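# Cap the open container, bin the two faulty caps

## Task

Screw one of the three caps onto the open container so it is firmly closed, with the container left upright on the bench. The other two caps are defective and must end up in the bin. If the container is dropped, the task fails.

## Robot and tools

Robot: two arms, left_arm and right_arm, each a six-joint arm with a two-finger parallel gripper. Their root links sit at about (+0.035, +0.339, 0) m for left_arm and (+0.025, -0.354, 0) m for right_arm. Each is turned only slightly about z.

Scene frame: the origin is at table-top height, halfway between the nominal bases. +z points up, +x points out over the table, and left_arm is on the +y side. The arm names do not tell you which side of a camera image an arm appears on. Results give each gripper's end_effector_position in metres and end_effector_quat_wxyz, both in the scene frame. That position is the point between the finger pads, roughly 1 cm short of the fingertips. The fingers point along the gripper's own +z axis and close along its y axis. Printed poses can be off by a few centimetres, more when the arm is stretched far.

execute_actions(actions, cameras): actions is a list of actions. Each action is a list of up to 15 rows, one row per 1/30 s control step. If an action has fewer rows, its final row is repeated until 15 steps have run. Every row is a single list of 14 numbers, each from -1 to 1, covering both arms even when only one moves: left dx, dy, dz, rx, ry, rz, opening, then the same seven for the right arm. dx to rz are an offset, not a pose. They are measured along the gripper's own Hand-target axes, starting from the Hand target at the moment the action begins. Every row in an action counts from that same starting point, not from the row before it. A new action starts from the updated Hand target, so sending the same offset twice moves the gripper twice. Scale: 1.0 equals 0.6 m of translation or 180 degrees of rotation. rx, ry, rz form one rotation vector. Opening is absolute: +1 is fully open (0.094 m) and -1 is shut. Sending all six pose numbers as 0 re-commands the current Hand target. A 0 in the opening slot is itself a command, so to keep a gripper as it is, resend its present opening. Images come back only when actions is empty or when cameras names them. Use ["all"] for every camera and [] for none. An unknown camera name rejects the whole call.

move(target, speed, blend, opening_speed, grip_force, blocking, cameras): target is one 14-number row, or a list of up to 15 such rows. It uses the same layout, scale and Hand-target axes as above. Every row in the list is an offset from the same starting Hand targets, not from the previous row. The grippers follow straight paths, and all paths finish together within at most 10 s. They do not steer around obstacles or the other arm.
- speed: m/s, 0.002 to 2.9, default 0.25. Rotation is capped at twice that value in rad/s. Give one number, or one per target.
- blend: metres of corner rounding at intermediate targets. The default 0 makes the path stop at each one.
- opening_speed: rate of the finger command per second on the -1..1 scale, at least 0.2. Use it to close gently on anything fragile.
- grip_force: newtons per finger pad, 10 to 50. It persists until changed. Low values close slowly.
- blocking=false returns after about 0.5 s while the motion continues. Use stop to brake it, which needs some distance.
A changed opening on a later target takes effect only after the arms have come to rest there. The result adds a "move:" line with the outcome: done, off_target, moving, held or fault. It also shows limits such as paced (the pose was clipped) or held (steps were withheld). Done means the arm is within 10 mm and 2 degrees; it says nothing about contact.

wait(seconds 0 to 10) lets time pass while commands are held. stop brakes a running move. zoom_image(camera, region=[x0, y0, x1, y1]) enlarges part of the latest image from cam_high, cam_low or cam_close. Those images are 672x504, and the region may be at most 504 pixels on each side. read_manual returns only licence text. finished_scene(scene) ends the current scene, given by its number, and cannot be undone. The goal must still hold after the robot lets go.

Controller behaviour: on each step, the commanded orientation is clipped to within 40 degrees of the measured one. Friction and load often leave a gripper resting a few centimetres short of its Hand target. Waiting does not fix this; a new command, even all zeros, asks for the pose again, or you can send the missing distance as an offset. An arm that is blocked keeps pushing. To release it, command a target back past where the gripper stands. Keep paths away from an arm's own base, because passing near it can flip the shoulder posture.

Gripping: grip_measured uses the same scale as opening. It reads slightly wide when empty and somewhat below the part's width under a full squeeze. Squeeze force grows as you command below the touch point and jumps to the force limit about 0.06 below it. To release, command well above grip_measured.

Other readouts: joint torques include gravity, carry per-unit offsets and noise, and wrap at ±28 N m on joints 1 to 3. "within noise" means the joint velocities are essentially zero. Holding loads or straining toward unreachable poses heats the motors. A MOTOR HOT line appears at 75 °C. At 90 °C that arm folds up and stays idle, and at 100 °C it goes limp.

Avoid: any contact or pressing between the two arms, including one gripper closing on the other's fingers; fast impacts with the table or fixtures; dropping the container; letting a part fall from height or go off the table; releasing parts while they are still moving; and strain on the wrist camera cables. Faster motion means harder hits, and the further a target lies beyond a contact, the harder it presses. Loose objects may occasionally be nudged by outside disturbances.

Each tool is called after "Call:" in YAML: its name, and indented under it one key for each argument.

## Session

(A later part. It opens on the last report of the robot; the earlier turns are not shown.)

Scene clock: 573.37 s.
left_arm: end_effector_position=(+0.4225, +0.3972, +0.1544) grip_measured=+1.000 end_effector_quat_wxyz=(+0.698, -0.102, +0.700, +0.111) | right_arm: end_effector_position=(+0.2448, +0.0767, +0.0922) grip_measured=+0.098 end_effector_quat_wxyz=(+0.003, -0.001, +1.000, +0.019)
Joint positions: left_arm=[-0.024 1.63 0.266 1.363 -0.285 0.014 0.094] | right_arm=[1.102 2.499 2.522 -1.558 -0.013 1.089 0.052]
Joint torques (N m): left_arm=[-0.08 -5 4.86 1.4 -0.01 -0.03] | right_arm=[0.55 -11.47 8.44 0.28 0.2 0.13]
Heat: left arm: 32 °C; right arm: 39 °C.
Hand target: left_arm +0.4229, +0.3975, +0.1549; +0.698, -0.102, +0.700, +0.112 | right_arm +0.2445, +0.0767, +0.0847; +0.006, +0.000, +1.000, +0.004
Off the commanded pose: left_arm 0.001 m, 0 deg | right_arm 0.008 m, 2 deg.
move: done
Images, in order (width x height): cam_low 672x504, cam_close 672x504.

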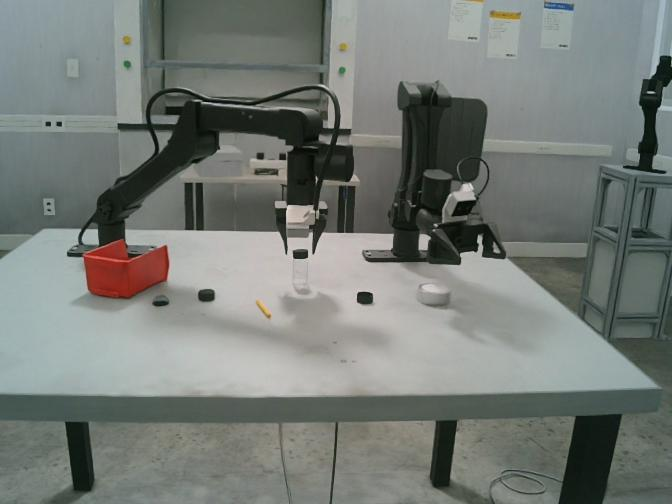

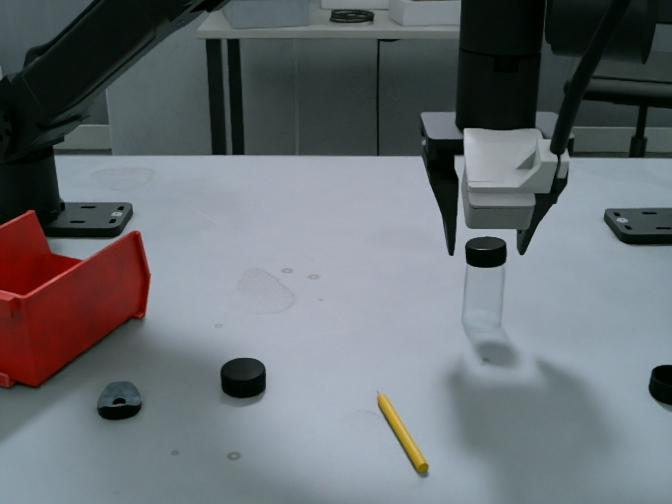

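Call:
move:
  target:
    - [0,0,0,0,0,0,1,0.005,0,0.015,0,0,0,0.1]
  speed: 0.06
  cameras: ["cam_close","cam_low"]

Call:
zoom_image:
  camera: "cam_close"
  region: [440, 215, 530, 345]

Call:
zoom_image:
  camera: "cam_low"
  region: [275, 225, 330, 295]

Scene clock: 590.90 s.
left_arm: end_effector_position=(+0.4225, +0.3972, +0.1544) grip_measured=+1.000 end_effector_quat_wxyz=(+0.698, -0.102, +0.700, +0.111) | right_arm: end_effector_position=(+0.2425, +0.0761, +0.0822) grip_measured=+0.098 end_effector_quat_wxyz=(-0.001, +0.000, +1.000, +0.012)
Joint positions: left_arm=[-0.024 1.63 0.266 1.363 -0.285 0.014 0.094] | right_arm=[1.106 2.499 2.482 -1.533 -0.012 1.095 0.052]
Joint torques (N m): left_arm=[0.01 -4.97 5.03 1.39 -0.02 -0.05] | right_arm=[0.66 -13.09 5.24 0.5 0.19 0.14]
Heat: left arm: 32 °C; right arm: 37 °C.
Hand target: left_arm +0.4229, +0.3975, +0.1549; +0.698, -0.102, +0.700, +0.112 | right_arm +0.2416, +0.0767, +0.0756; +0.006, +0.000, +1.000, +0.004
Off the commanded pose: left_arm 0.001 m, 0 deg | right_arm 0.007 m, 1 deg.
move: done
Images, in order (width x height): cam_low 672x504, cam_close 672x504.

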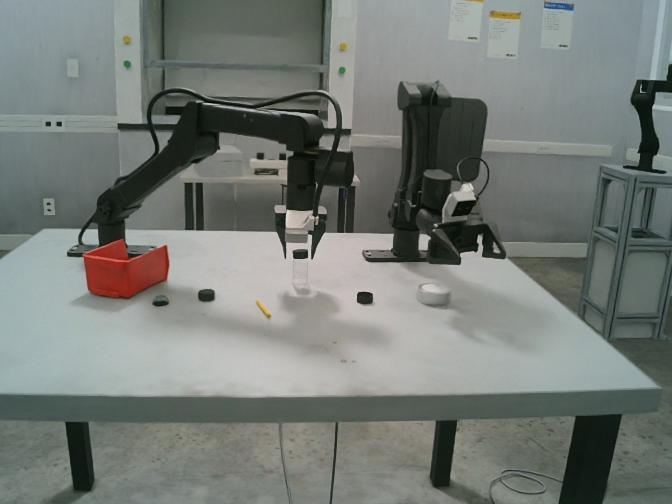

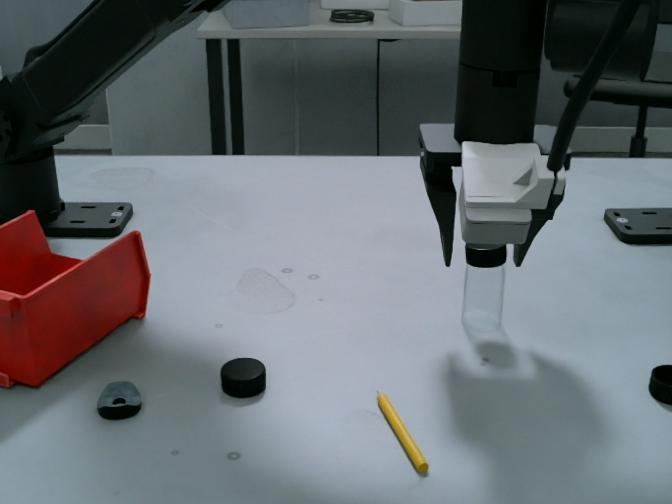

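Scaled by 3.877 from the camera's 672x504 image, which has a finer 960x720 frame.

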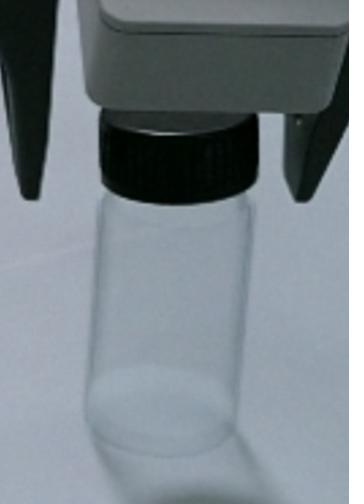

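Scaled by 7.200 from the camera's 672x504 image, which has a finer 960x720 frame.

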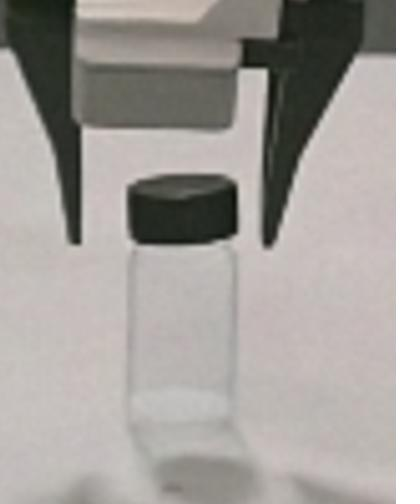

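Call:
move:
  target:
    - [0,0,0,0,0,0,1,0.005,0,-0.013,0,0,0,0.1]
  speed: 0.06
  cameras: ["cam_close","cam_low"]

Call:
zoom_image:
  camera: "cam_close"
  region: [440, 215, 530, 345]

Call:
zoom_image:
  camera: "cam_low"
  region: [275, 225, 330, 295]

Scene clock: 597.73 s.
left_arm: end_effector_position=(+0.4225, +0.3972, +0.1544) grip_measured=+1.000 end_effector_quat_wxyz=(+0.698, -0.102, +0.700, +0.111) | right_arm: end_effector_position=(+0.2398, +0.0775, +0.0822) grip_measured=+0.098 end_effector_quat_wxyz=(-0.001, -0.001, +1.000, +0.012)
Joint positions: left_arm=[-0.024 1.63 0.266 1.363 -0.285 0.014 0.094] | right_arm=[1.112 2.499 2.482 -1.533 -0.012 1.1 0.052]
Joint torques (N m): left_arm=[-0.02 -4.98 4.98 1.41 -0.04 -0.06] | right_arm=[0.57 -13.2 7.54 0.23 0.19 0.14]
Heat: left arm: 32 °C; right arm: 37 °C.
Hand target: left_arm +0.4229, +0.3975, +0.1549; +0.698, -0.102, +0.700, +0.112 | right_arm +0.2386, +0.0767, +0.0834; +0.006, +0.000, +1.000, +0.004
Off the commanded pose: left_arm 0.001 m, 0 deg | right_arm 0.002 m, 1 deg.
move: done
Images, in order (width x height): cam_low 672x504, cam_close 672x504.

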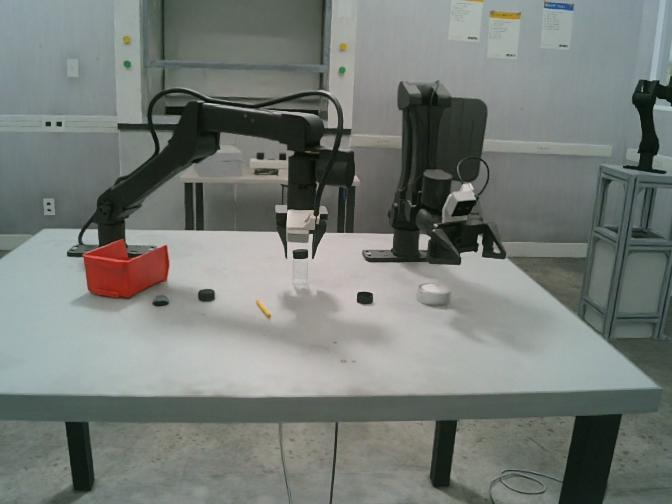

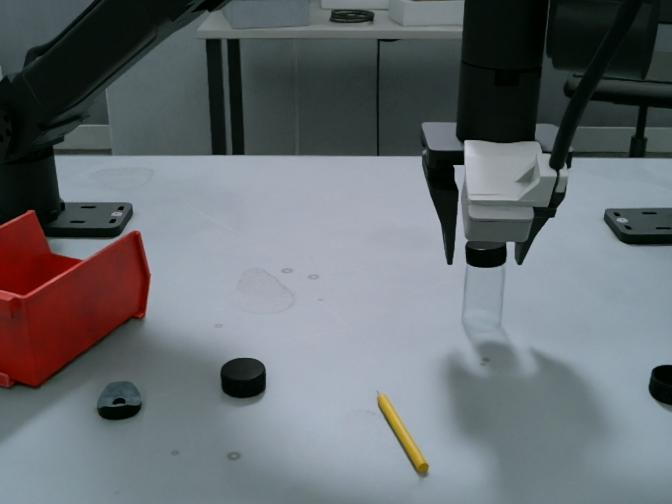

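Scaled by 3.877 from the camera's 672x504 image, which has a finer 960x720 frame.

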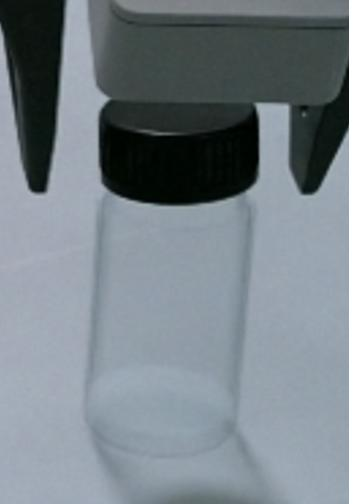

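Scaled by 7.200 from the camera's 672x504 image, which has a finer 960x720 frame.

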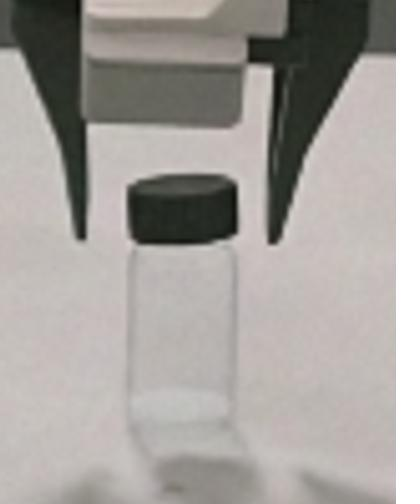

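Call:
move:
  target:
    - [0,0,0,0,0,0,1,0.0,0,-0.008,0,0,0,0.1]
  speed: 0.06
  cameras: ["cam_close"]

Call:
zoom_image:
  camera: "cam_close"
  region: [440, 215, 530, 345]

Scene clock: 601.83 s.
left_arm: end_effector_position=(+0.4225, +0.3972, +0.1544) grip_measured=+1.000 end_effector_quat_wxyz=(+0.698, -0.102, +0.700, +0.111) | right_arm: end_effector_position=(+0.2390, +0.0761, +0.0885) grip_measured=+0.098 end_effector_quat_wxyz=(-0.001, -0.001, +1.000, +0.012)
Joint positions: left_arm=[-0.024 1.63 0.266 1.363 -0.285 0.014 0.094] | right_arm=[1.112 2.499 2.507 -1.559 -0.012 1.1 0.052]
Joint torques (N m): left_arm=[0.09 -4.93 5.07 1.42 -0.03 -0.06] | right_arm=[0.59 -12.56 8.4 0.23 0.19 0.15]
Heat: left arm: 32 °C; right arm: 37 °C.
Hand target: left_arm +0.4229, +0.3975, +0.1549; +0.698, -0.102, +0.700, +0.112 | right_arm +0.2386, +0.0766, +0.0882; +0.006, +0.000, +1.000, +0.004
Off the commanded pose: left_arm 0.001 m, 0 deg | right_arm 0.001 m, 1 deg.
move: done
Images, in order (width x height): cam_close 672x504.

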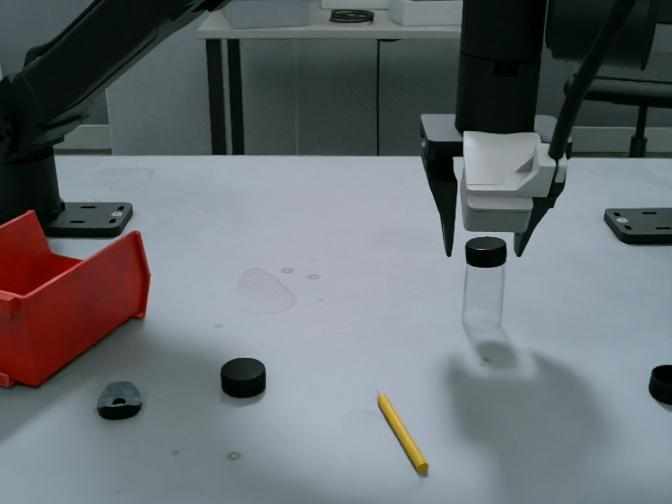

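Scaled by 3.877 from the camera's 672x504 image, which has a finer 960x720 frame.

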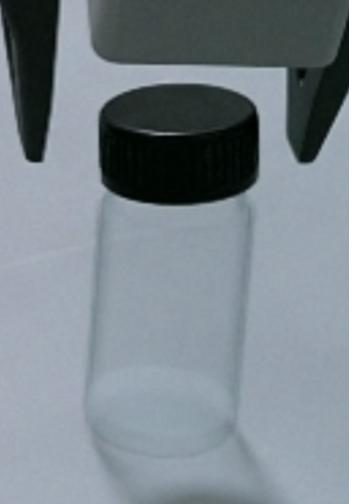

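Call:
move:
  target:
    - [0,0,0,0,0,0,1,0.0,0.006,0,0,0,0,0.1]
  speed: 0.06
  cameras: ["cam_close"]

Call:
zoom_image:
  camera: "cam_close"
  region: [440, 215, 530, 345]

Scene clock: 607.83 s.
left_arm: end_effector_position=(+0.4225, +0.3972, +0.1544) grip_measured=+1.000 end_effector_quat_wxyz=(+0.698, -0.102, +0.700, +0.111) | right_arm: end_effector_position=(+0.2394, +0.0800, +0.0956) grip_measured=+0.098 end_effector_quat_wxyz=(+0.004, -0.001, +1.000, +0.022)
Joint positions: left_arm=[-0.024 1.63 0.266 1.363 -0.285 0.014 0.094] | right_arm=[1.115 2.499 2.536 -1.566 -0.012 1.103 0.052]
Joint torques (N m): left_arm=[0.2 -4.83 5.03 1.43 -0.06 -0.03] | right_arm=[0.62 -11.52 8.39 0.32 0.18 0.11]
Heat: left arm: 32 °C; right arm: 37 °C.
Hand target: left_arm +0.4229, +0.3975, +0.1549; +0.698, -0.102, +0.700, +0.112 | right_arm +0.2385, +0.0803, +0.0883; +0.006, +0.000, +1.000, +0.004
Off the commanded pose: left_arm 0.001 m, 0 deg | right_arm 0.007 m, 2 deg.
joint sent to its limit (right arm) — joint 4 (wrist pitch), lower limit. The joint targets still meet the commanded pose.
move: done
Images, in order (width x height): cam_close 672x504.

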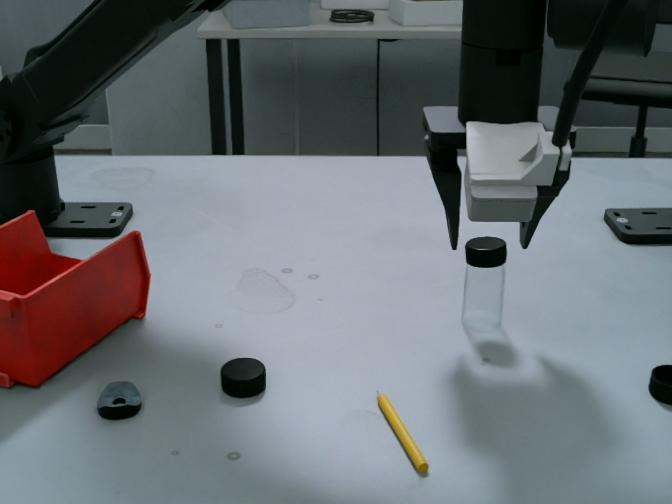

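Scaled by 3.877 from the camera's 672x504 image, which has a finer 960x720 frame.

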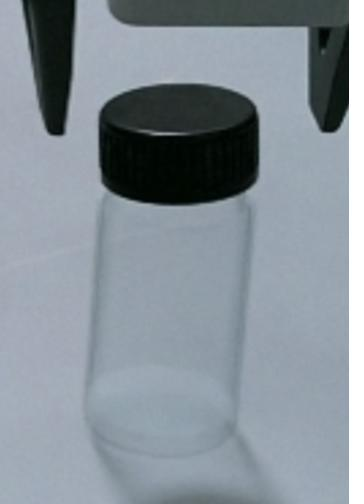

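Call:
move:
  target:
    - [0,0,0,0,0,0,1,0.0,-0.0045,0.009,0,0,0,0.1]
  speed: 0.06
  cameras: ["cam_close"]

Call:
zoom_image:
  camera: "cam_close"
  region: [440, 215, 530, 345]

Scene clock: 612.77 s.
left_arm: end_effector_position=(+0.4225, +0.3972, +0.1544) grip_measured=+1.000 end_effector_quat_wxyz=(+0.698, -0.102, +0.700, +0.111) | right_arm: end_effector_position=(+0.2386, +0.0784, +0.0932) grip_measured=+0.098 end_effector_quat_wxyz=(+0.002, -0.001, +1.000, +0.017)
Joint positions: left_arm=[-0.024 1.63 0.266 1.363 -0.285 0.014 0.094] | right_arm=[1.115 2.499 2.526 -1.566 -0.012 1.104 0.052]
Joint torques (N m): left_arm=[-0.03 -5.01 4.93 1.41 -0.02 -0.01] | right_arm=[0.46 -12.53 5.2 0.51 0.19 0.12]
Heat: left arm: 32 °C; right arm: 37 °C.
Hand target: left_arm +0.4229, +0.3975, +0.1549; +0.698, -0.102, +0.700, +0.112 | right_arm +0.2385, +0.0776, +0.0829; +0.006, +0.000, +1.000, +0.004
Off the commanded pose: left_arm 0.001 m, 0 deg | right_arm 0.010 m, 2 deg.
move: done
Images, in order (width x height): cam_close 672x504.

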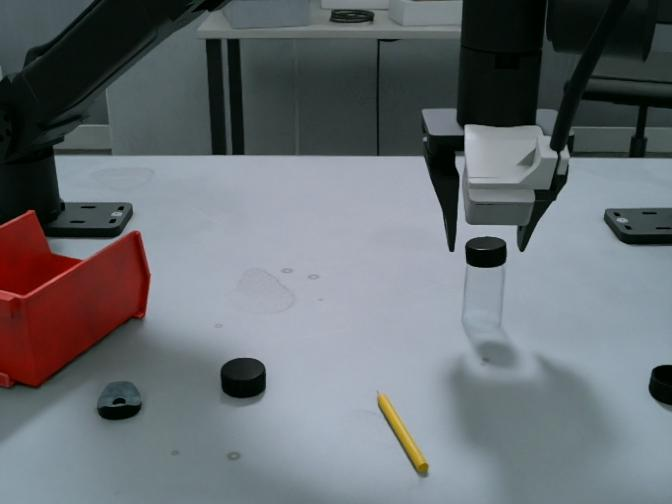

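Scaled by 3.877 from the camera's 672x504 image, which has a finer 960x720 frame.

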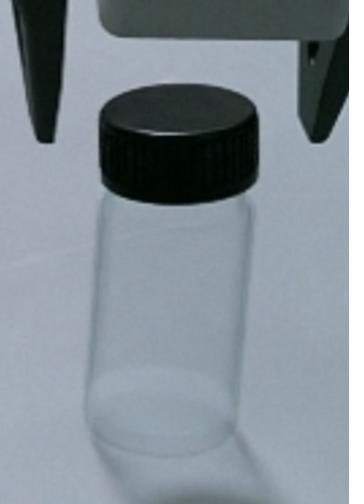

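Call:
move:
  target:
    - [0,0,0,0,0,0,1,0.0,0.0,0.009,0,0,0,0.1]
  speed: 0.06
  cameras: ["cam_close"]

Call:
zoom_image:
  camera: "cam_close"
  region: [440, 215, 530, 345]

Scene clock: 615.33 s.
left_arm: end_effector_position=(+0.4225, +0.3972, +0.1544) grip_measured=+1.000 end_effector_quat_wxyz=(+0.698, -0.102, +0.700, +0.111) | right_arm: end_effector_position=(+0.2382, +0.0777, +0.0835) grip_measured=+0.098 end_effector_quat_wxyz=(-0.001, -0.001, +1.000, +0.012)
Joint positions: left_arm=[-0.024 1.63 0.266 1.363 -0.285 0.014 0.094] | right_arm=[1.115 2.499 2.487 -1.539 -0.012 1.104 0.052]
Joint torques (N m): left_arm=[-0.02 -5.01 5.04 1.4 0.02 -0.03] | right_arm=[0.46 -13.16 5.2 0.54 0.19 0.12]
Heat: left arm: 32 °C; right arm: 37 °C.
Hand target: left_arm +0.4229, +0.3975, +0.1549; +0.698, -0.102, +0.700, +0.112 | right_arm +0.2386, +0.0777, +0.0775; +0.006, +0.000, +1.000, +0.004
Off the commanded pose: left_arm 0.001 m, 0 deg | right_arm 0.006 m, 1 deg.
move: done
Images, in order (width x height): cam_close 672x504.

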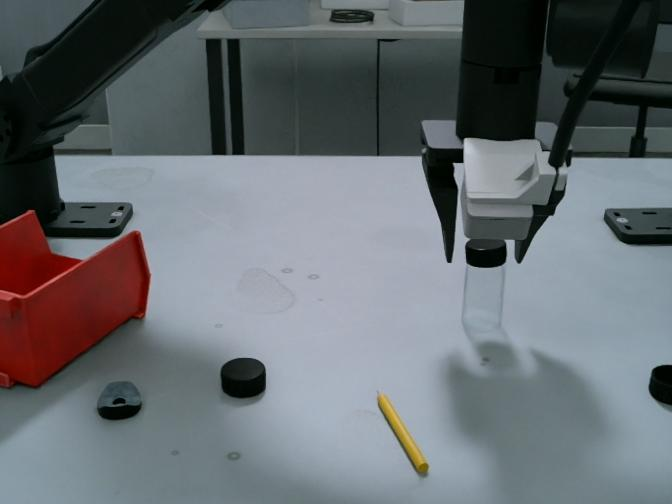

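Scaled by 3.877 from the camera's 672x504 image, which has a finer 960x720 frame.

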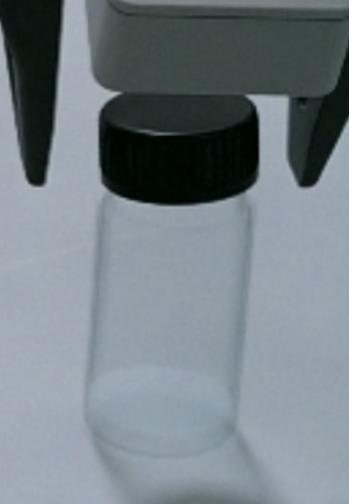

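Call:
move:
  target:
    - [0,0,0,0,0,0,1,0.0,0.0,-0.0162,0,0,0,0.1]
  speed: 0.06
  cameras: ["cam_close"]

Call:
zoom_image:
  camera: "cam_close"
  region: [440, 215, 530, 345]

Scene clock: 622.47 s.
left_arm: end_effector_position=(+0.4225, +0.3972, +0.1544) grip_measured=+1.000 end_effector_quat_wxyz=(+0.698, -0.102, +0.700, +0.111) | right_arm: end_effector_position=(+0.2382, +0.0778, +0.0900) grip_measured=+0.098 end_effector_quat_wxyz=(+0.001, -0.001, +1.000, +0.014)
Joint positions: left_arm=[-0.024 1.63 0.266 1.363 -0.285 0.014 0.094] | right_arm=[1.115 2.499 2.513 -1.559 -0.012 1.104 0.052]
Joint torques (N m): left_arm=[-0.02 -4.98 4.88 1.37 -0.03 -0.02] | right_arm=[0.46 -12.16 8.4 0.28 0.19 0.12]
Heat: left arm: 32 °C; right arm: 37 °C.
Hand target: left_arm +0.4229, +0.3975, +0.1549; +0.698, -0.102, +0.700, +0.112 | right_arm +0.2385, +0.0776, +0.0872; +0.006, +0.000, +1.000, +0.004
Off the commanded pose: left_arm 0.001 m, 0 deg | right_arm 0.003 m, 1 deg.
move: done
Images, in order (width x height): cam_close 672x504.

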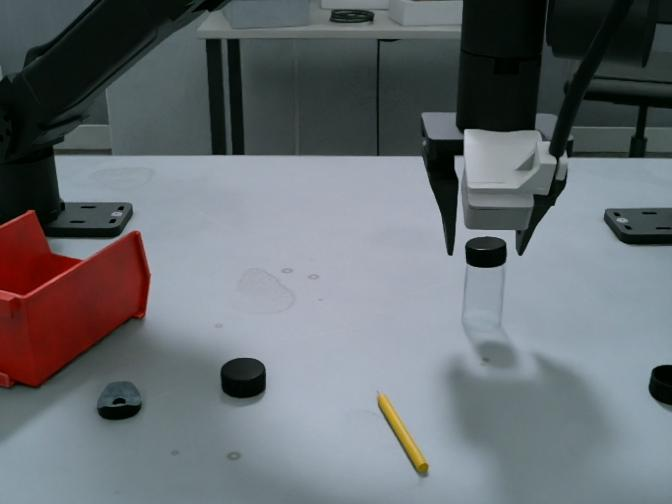

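Scaled by 3.877 from the camera's 672x504 image, which has a finer 960x720 frame.

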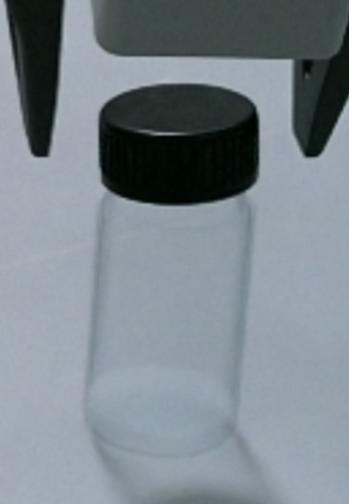

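Call:
move:
  target:
    - [0,0,0,0,0,0,1,0.0,0.0,0,0,0,-0.61,0.1]
    - [0,0,0,0,0,0,1,0.0,0.0,0,0,0,-0.61,-0.42]
  speed: 0.4
  grip_force: [50,25]
  cameras: ["cam_close","cam_low"]

Call:
zoom_image:
  camera: "cam_close"
  region: [440, 215, 530, 345]

Call:
zoom_image:
  camera: "cam_low"
  region: [275, 225, 330, 295]

Scene clock: 635.70 s.
left_arm: end_effector_position=(+0.4225, +0.3972, +0.1544) grip_measured=+1.000 end_effector_quat_wxyz=(+0.698, -0.102, +0.700, +0.111) | right_arm: end_effector_position=(+0.2402, +0.0755, +0.0900) grip_measured=-0.331 end_effector_quat_wxyz=(-0.011, +0.813, -0.582, +0.000)
Joint positions: left_arm=[-0.024 1.63 0.266 1.363 -0.285 0.014 0.094] | right_arm=[1.115 2.499 2.513 -1.564 0.004 -0.793 0.031]
Joint torques (N m): left_arm=[0.06 -4.97 5.01 1.43 -0.04 -0.01] | right_arm=[0.44 -12.14 8.54 0.28 0.03 -0.09]
Heat: left arm: 32 °C; right arm: 37 °C.
Hand target: left_arm +0.4229, +0.3975, +0.1549; +0.698, -0.102, +0.700, +0.112 | right_arm +0.2385, +0.0776, +0.0872; -0.007, +0.818, -0.575, +0.003
Off the commanded pose: left_arm 0.001 m, 0 deg | right_arm 0.004 m, 1 deg.
grip_force (N): 50, 25
move: done
Images, in order (width x height): cam_low 672x504, cam_close 672x504.

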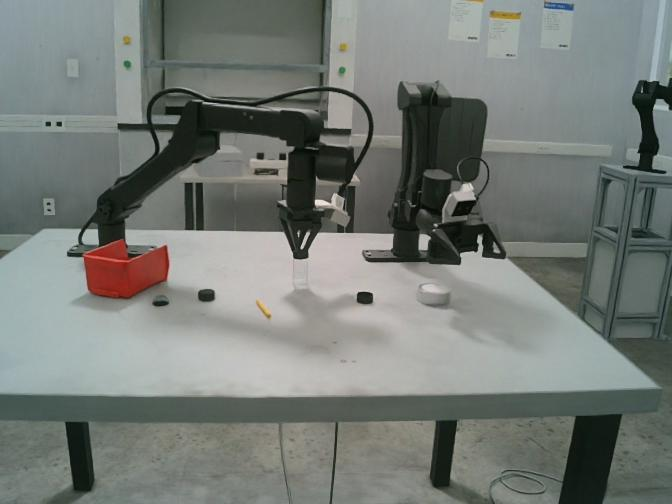

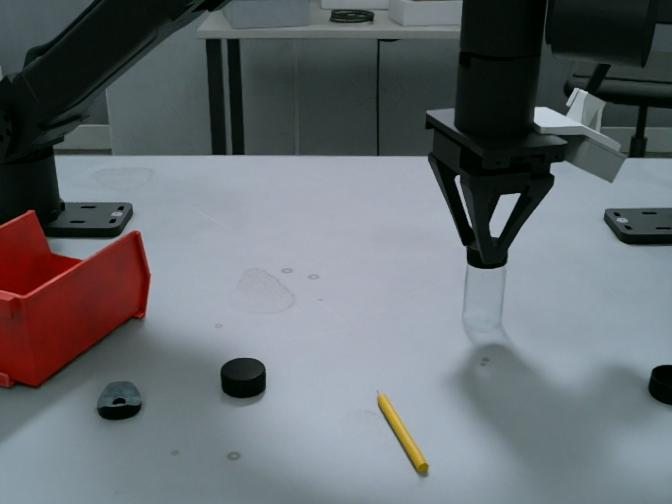

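Scaled by 3.877 from the camera's 672x504 image, which has a finer 960x720 frame.

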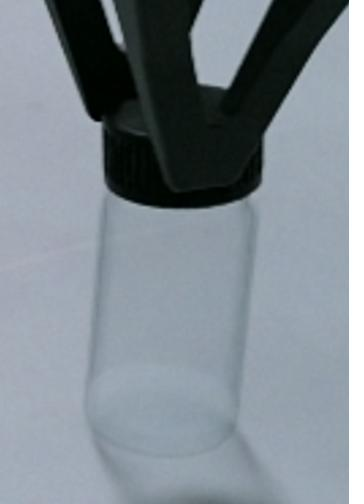

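Scaled by 7.200 from the camera's 672x504 image, which has a finer 960x720 frame.

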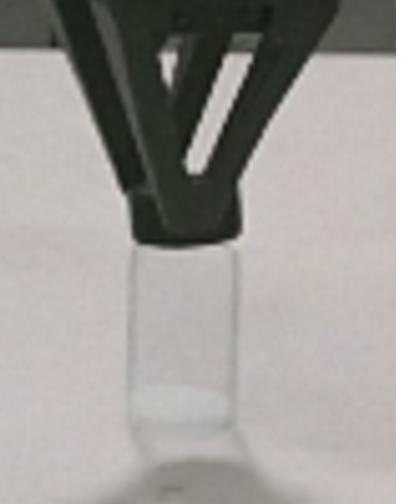

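Call:
move:
  target:
    - [0,0,0,0,0,0,1,0.0,0.0,0.01,0,0,0.85,-0.42]
  speed: 0.4
  cameras: ["cam_close","cam_low"]

Call:
zoom_image:
  camera: "cam_close"
  region: [440, 215, 530, 345]

Call:
zoom_image:
  camera: "cam_low"
  region: [275, 225, 330, 295]

Scene clock: 642.47 s.
left_arm: end_effector_position=(+0.4225, +0.3972, +0.1544) grip_measured=+1.000 end_effector_quat_wxyz=(+0.698, -0.102, +0.700, +0.111) | right_arm: end_effector_position=(+0.2411, +0.0774, +0.0900) grip_measured=-0.333 end_effector_quat_wxyz=(+0.003, +0.366, +0.931, +0.015)
Joint positions: left_arm=[-0.024 1.63 0.266 1.363 -0.285 0.014 0.094] | right_arm=[1.115 2.499 2.513 -1.555 0.004 1.854 0.031]
Joint torques (N m): left_arm=[-0.03 -4.97 4.94 1.39 -0.04 -0.03] | right_arm=[0.43 -12.74 5.2 0.5 0.03 0.14]
Heat: left arm: 32 °C; right arm: 37 °C.
Hand target: left_arm +0.4229, +0.3975, +0.1549; +0.698, -0.102, +0.700, +0.112 | right_arm +0.2386, +0.0777, +0.0812; +0.004, +0.368, +0.930, +0.006
Off the commanded pose: left_arm 0.001 m, 0 deg | right_arm 0.009 m, 1 deg.
grip_force (N): 50, 25
move: done
Images, in order (width x height): cam_low 672x504, cam_close 672x504.

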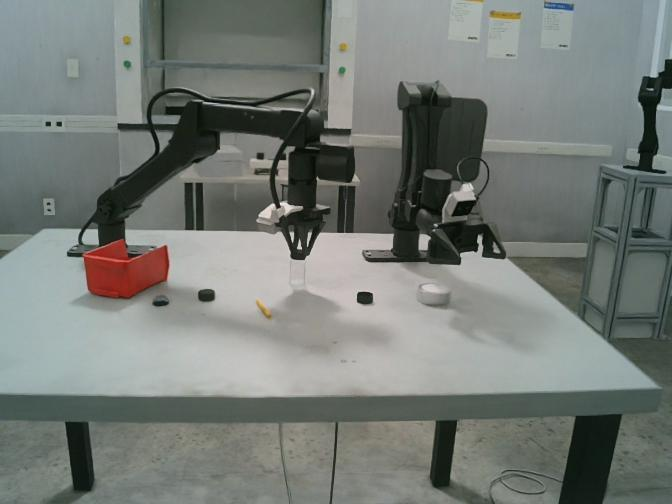

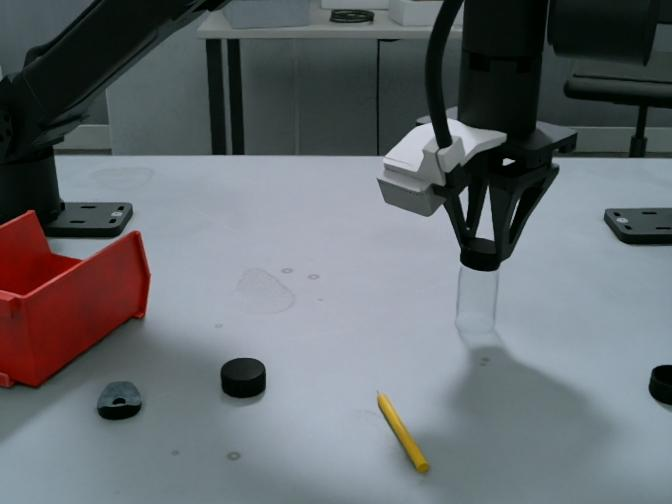

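Scaled by 3.877 from the camera's 672x504 image, which has a finer 960x720 frame.

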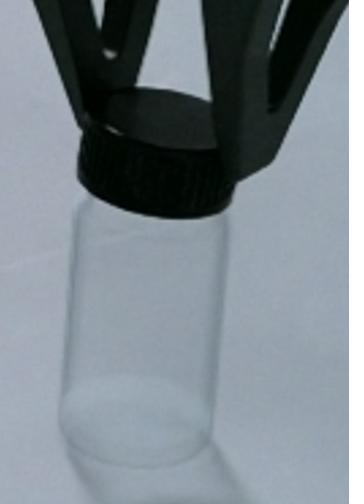

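Scaled by 7.200 from the camera's 672x504 image, which has a finer 960x720 frame.

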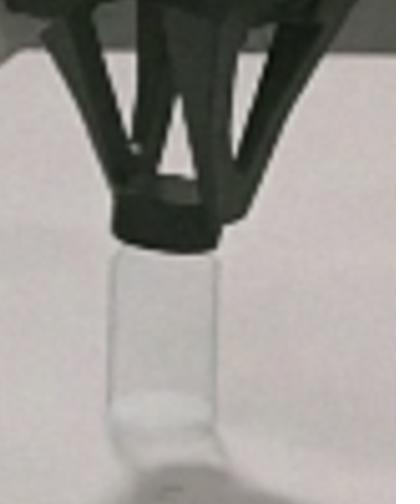

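Call:
move:
  target:
    - [0,0,0,0,0,0,1,0.0,0.0,-0.01,0,0,0,0.15]
    - [0,0,0,0,0,0,1,0.0,0.0,-0.05,0,0,0,0.15]
  speed: 0.08
  grip_force: [50,50]
  cameras: ["cam_close","cam_low"]

Call:
zoom_image:
  camera: "cam_close"
  region: [440, 215, 530, 345]

Call:
zoom_image:
  camera: "cam_low"
  region: [275, 225, 330, 295]

Scene clock: 716.80 s.
left_arm: end_effector_position=(+0.4225, +0.3972, +0.1544) grip_measured=+1.000 end_effector_quat_wxyz=(+0.698, -0.102, +0.700, +0.111) | right_arm: end_effector_position=(+0.2411, +0.0774, +0.0915) grip_measured=+0.148 end_effector_quat_wxyz=(+0.003, +0.366, +0.930, +0.016)
Joint positions: left_arm=[-0.024 1.63 0.266 1.363 -0.285 0.014 0.094] | right_arm=[1.115 2.499 2.52 -1.56 0.004 1.854 0.054]
Joint torques (N m): left_arm=[0.09 -4.9 4.9 1.41 -0.02 -0.03] | right_arm=[0.47 -16.03 7.75 0.2 0.04 0.15]
Heat: left arm: 32 °C; right arm: 38 °C.
Hand target: left_arm +0.4229, +0.3975, +0.1549; +0.698, -0.102, +0.700, +0.112 | right_arm +0.2382, +0.0774, +0.1111; +0.004, +0.368, +0.930, +0.006
Off the commanded pose: left_arm 0.001 m, 0 deg | right_arm 0.020 m, 1 deg.
joint sent to its limit (right arm) — joint 4 (wrist pitch), lower limit. The joint targets are off in orientation, not in position.
move: off_target (right_arm)
Images, in order (width x height): cam_low 672x504, cam_close 672x504.

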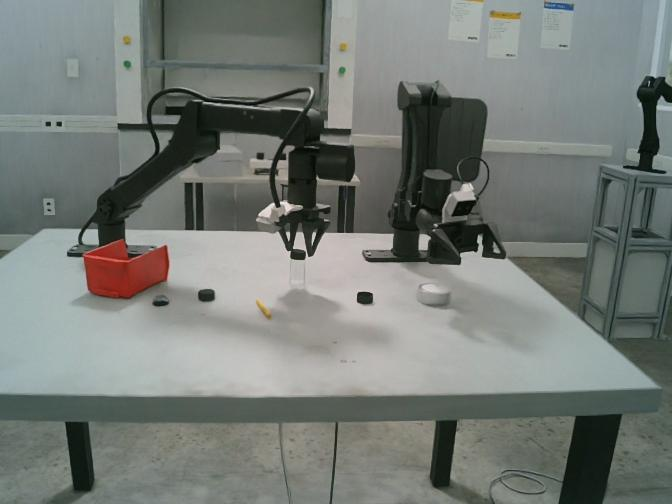

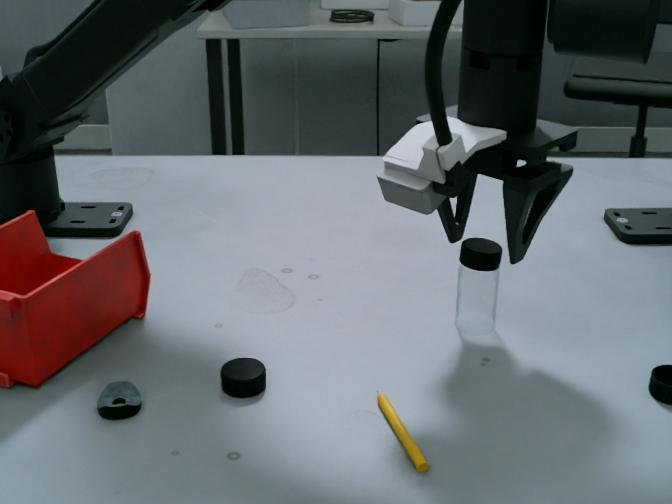

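Scaled by 3.877 from the camera's 672x504 image, which has a finer 960x720 frame.

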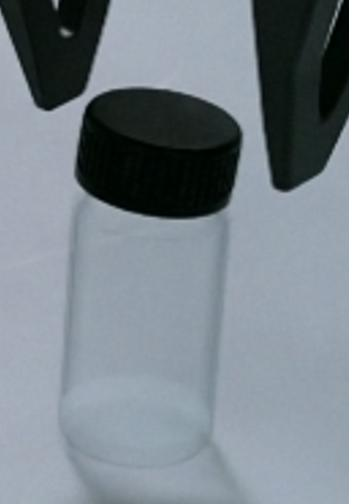

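Scaled by 7.200 from the camera's 672x504 image, which has a finer 960x720 frame.

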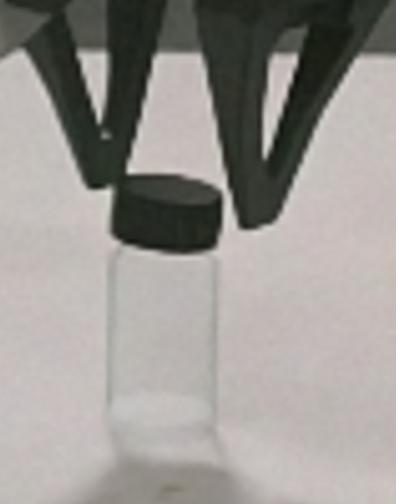

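Call:
move:
  target:
    - [0,0,0,0,0,0,1,-0.003,0.0,0.0935,0,0,0.105,0.15]
  speed: 0.1
  cameras: ["cam_close","cam_low"]

Call:
zoom_image:
  camera: "cam_close"
  region: [430, 215, 530, 345]

Call:
zoom_image:
  camera: "cam_low"
  region: [275, 225, 330, 295]

Scene clock: 727.53 s.
left_arm: end_effector_position=(+0.4225, +0.3972, +0.1544) grip_measured=+1.000 end_effector_quat_wxyz=(+0.698, -0.102, +0.700, +0.111) | right_arm: end_effector_position=(+0.2373, +0.0795, +0.0511) grip_measured=+0.148 end_effector_quat_wxyz=(-0.010, +0.472, +0.882, +0.001)
Joint positions: left_arm=[-0.024 1.63 0.266 1.363 -0.285 0.014 0.094] | right_arm=[1.115 2.499 2.357 -1.426 -0.021 2.088 0.054]
Joint torques (N m): left_arm=[-0.1 -4.98 4.92 1.42 -0.04 -0.03] | right_arm=[-0.76 -14.93 5.22 0.38 -0.03 0.14]
Heat: left arm: 32 °C; right arm: 39 °C.
Hand target: left_arm +0.4229, +0.3975, +0.1549; +0.698, -0.102, +0.700, +0.112 | right_arm +0.2402, +0.0767, +0.0551; +0.003, +0.516, +0.857, +0.007
Off the commanded pose: left_arm 0.001 m, 0 deg | right_arm 0.006 m, 6 deg.
joint sent to its limit (right arm) — joint 6 (wrist roll), upper limit. The joint targets are off in orientation, not in position.
move: off_target (right_arm)
Images, in order (width x height): cam_low 672x504, cam_close 672x504.

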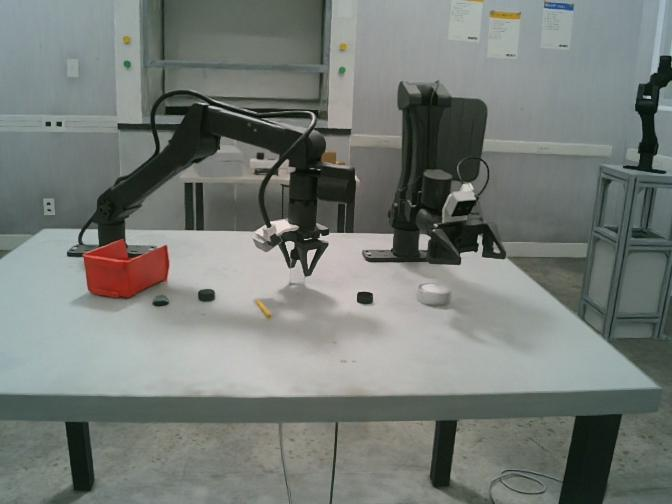

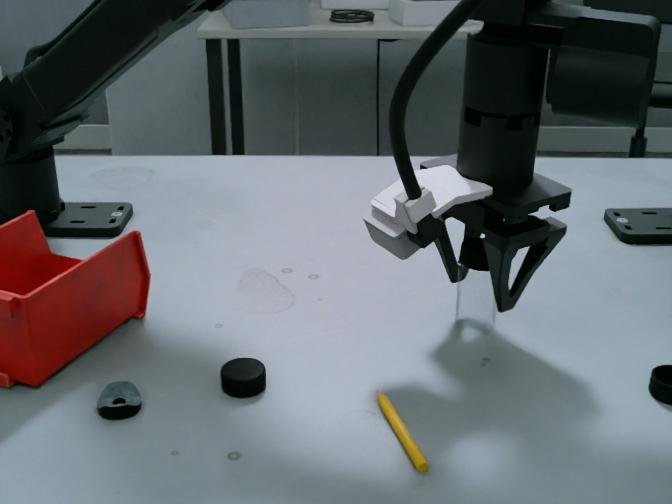

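Scaled by 3.877 from the camera's 672x504 image, which has a finer 960x720 frame.

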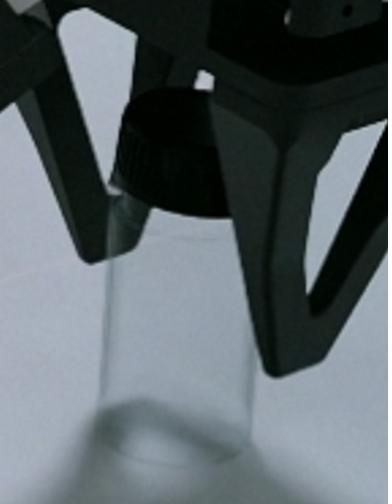

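Scaled by 7.200 from the camera's 672x504 image, which has a finer 960x720 frame.

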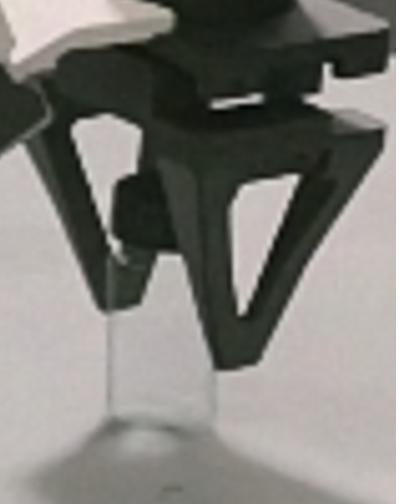

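Call:
move:
  target:
    - [0,0,0,0,0,0,1,0.0,0.0,0.0,0,0,-0.06,-0.42]
  speed: 0.05
  grip_force: [50,25]
  opening_speed: 0.4
  cameras: ["cam_close","cam_low"]

Call:
zoom_image:
  camera: "cam_close"
  region: [430, 215, 530, 345]

Call:
zoom_image:
  camera: "cam_low"
  region: [275, 225, 330, 295]

Scene clock: 741.83 s.
left_arm: end_effector_position=(+0.4225, +0.3972, +0.1544) grip_measured=+1.000 end_effector_quat_wxyz=(+0.698, -0.102, +0.700, +0.111) | right_arm: end_effector_position=(+0.2385, +0.0790, +0.0490) grip_measured=-0.316 end_effector_quat_wxyz=(-0.007, +0.438, +0.899, +0.001)
Joint positions: left_arm=[-0.024 1.63 0.266 1.363 -0.285 0.014 0.094] | right_arm=[1.115 2.499 2.349 -1.418 -0.013 2.012 0.032]
Joint torques (N m): left_arm=[0.12 -4.94 5.01 1.41 -0.02 -0.03] | right_arm=[0.14 -15.34 5.15 0.4 0.2 -0.06]
Heat: left arm: 32 °C; right arm: 40 °C.
Hand target: left_arm +0.4229, +0.3975, +0.1549; +0.698, -0.102, +0.700, +0.112 | right_arm +0.2402, +0.0766, +0.0550; +0.004, +0.433, +0.901, +0.006
Off the commanded pose: left_arm 0.001 m, 0 deg | right_arm 0.007 m, 1 deg.
grip_force (N): 50, 25
move: done
Images, in order (width x height): cam_low 672x504, cam_close 672x504.

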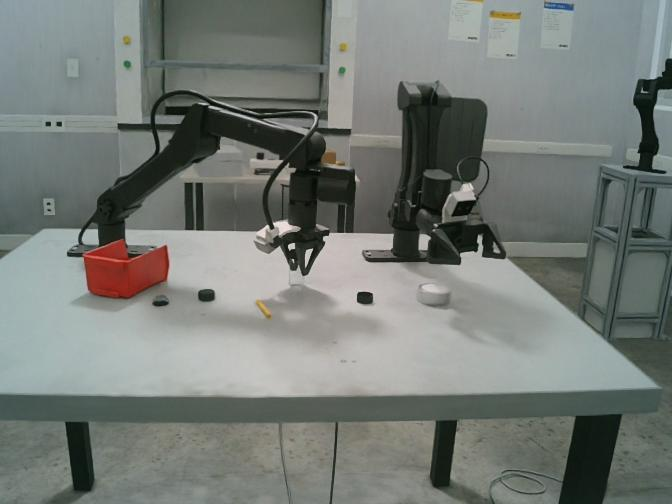

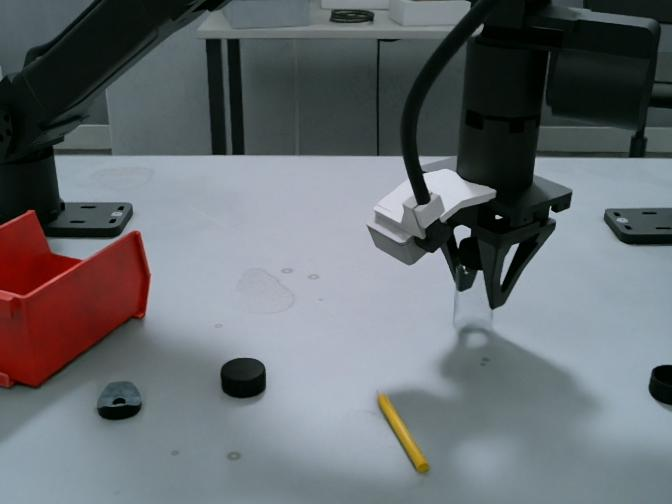

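Scaled by 3.877 from the camera's 672x504 image, which has a finer 960x720 frame.

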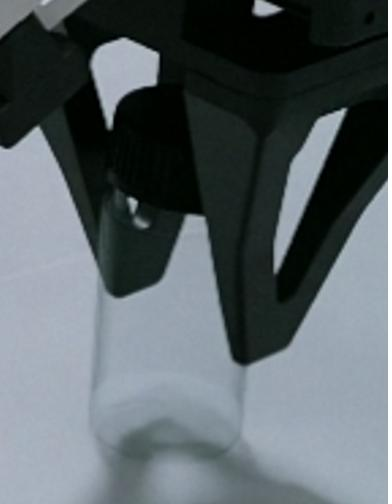

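Scaled by 7.200 from the camera's 672x504 image, which has a finer 960x720 frame.

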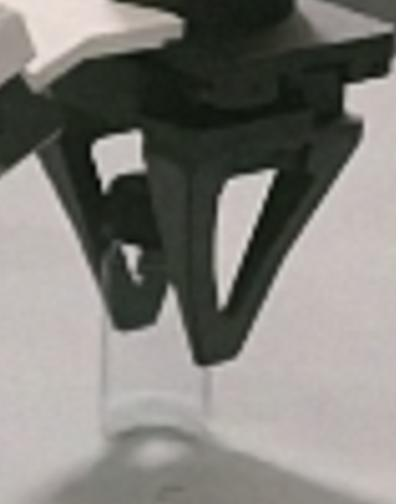

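Call:
move:
  target:
    - [0,0,0,0,0,0,0.4,0,0,-0.133,0,0,0,-0.42]
    - [-0.08,-0.3493,-0.1497,0.2,0,0,0.4,-0.333,-0.161,-0.108,0,0,0.056,-0.42]
    - [-0.0827,-0.5425,-0.5247,0.441,0,0,0.4,-0.333,-0.161,-0.108,0,0,0.056,-0.42]
  speed: [0.08,0.15,0.2]
  blend: [0.02,0,0]
  cameras: ["all"]

Scene clock: 765.70 s.
left_arm: end_effector_position=(+0.2209, -0.0018, +0.1942) grip_measured=+0.402 end_effector_quat_wxyz=(+0.601, +0.367, +0.616, -0.352) | right_arm: end_effector_position=(+0.2881, -0.1362, +0.1134) grip_measured=-0.317 end_effector_quat_wxyz=(-0.007, +0.513, +0.858, +0.000)
Joint positions: left_arm=[-1.121 1.314 0.322 0.963 -0.012 0.007 0.066] | right_arm=[0.691 1.845 1.569 -1.301 -0.013 1.759 0.032]
Joint torques (N m): left_arm=[-0.35 -2.81 8.62 1.54 0.06 -0.06] | right_arm=[-0.27 -10.74 5.24 0.43 0.13 -0.04]
Heat: left arm: 32 °C; right arm: 42 °C.
Hand target: left_arm +0.2202, -0.0079, +0.2006; +0.602, +0.367, +0.610, -0.361 | right_arm +0.2887, -0.1403, +0.1186; +0.003, +0.511, +0.860, +0.007
Off the commanded pose: left_arm 0.009 m, 1 deg | right_arm 0.007 m, 1 deg.
grip_force (N): 50, 25
move: done; blend cut to 0 m at target 1

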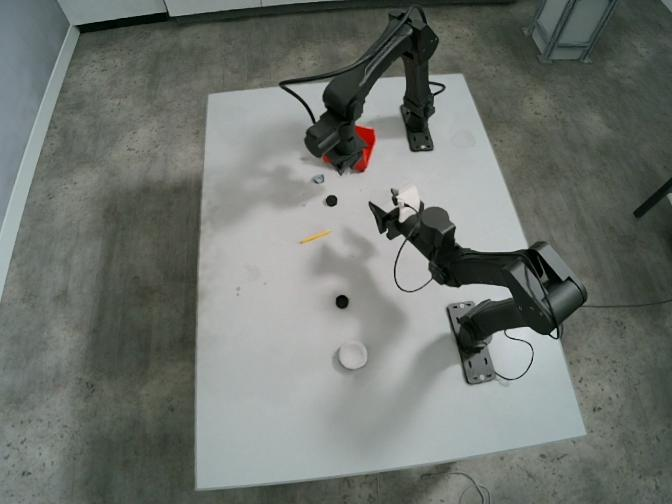

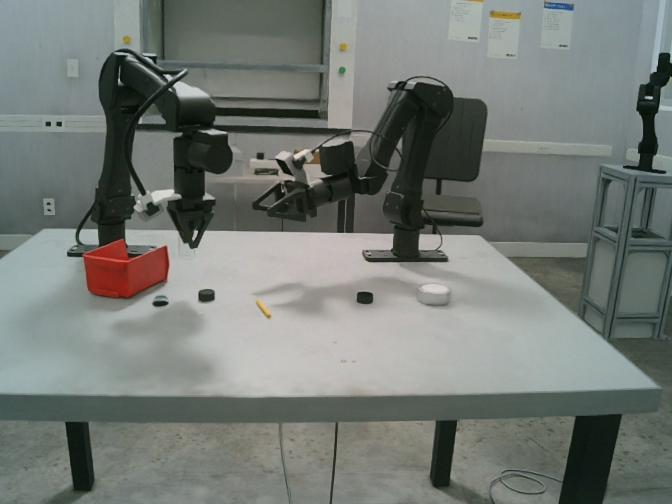

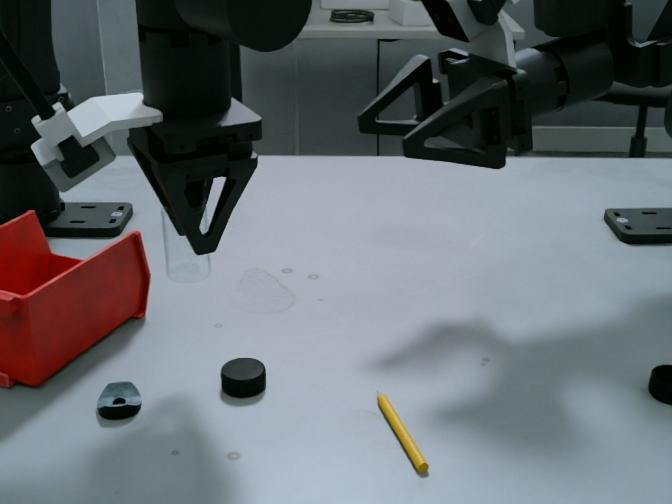

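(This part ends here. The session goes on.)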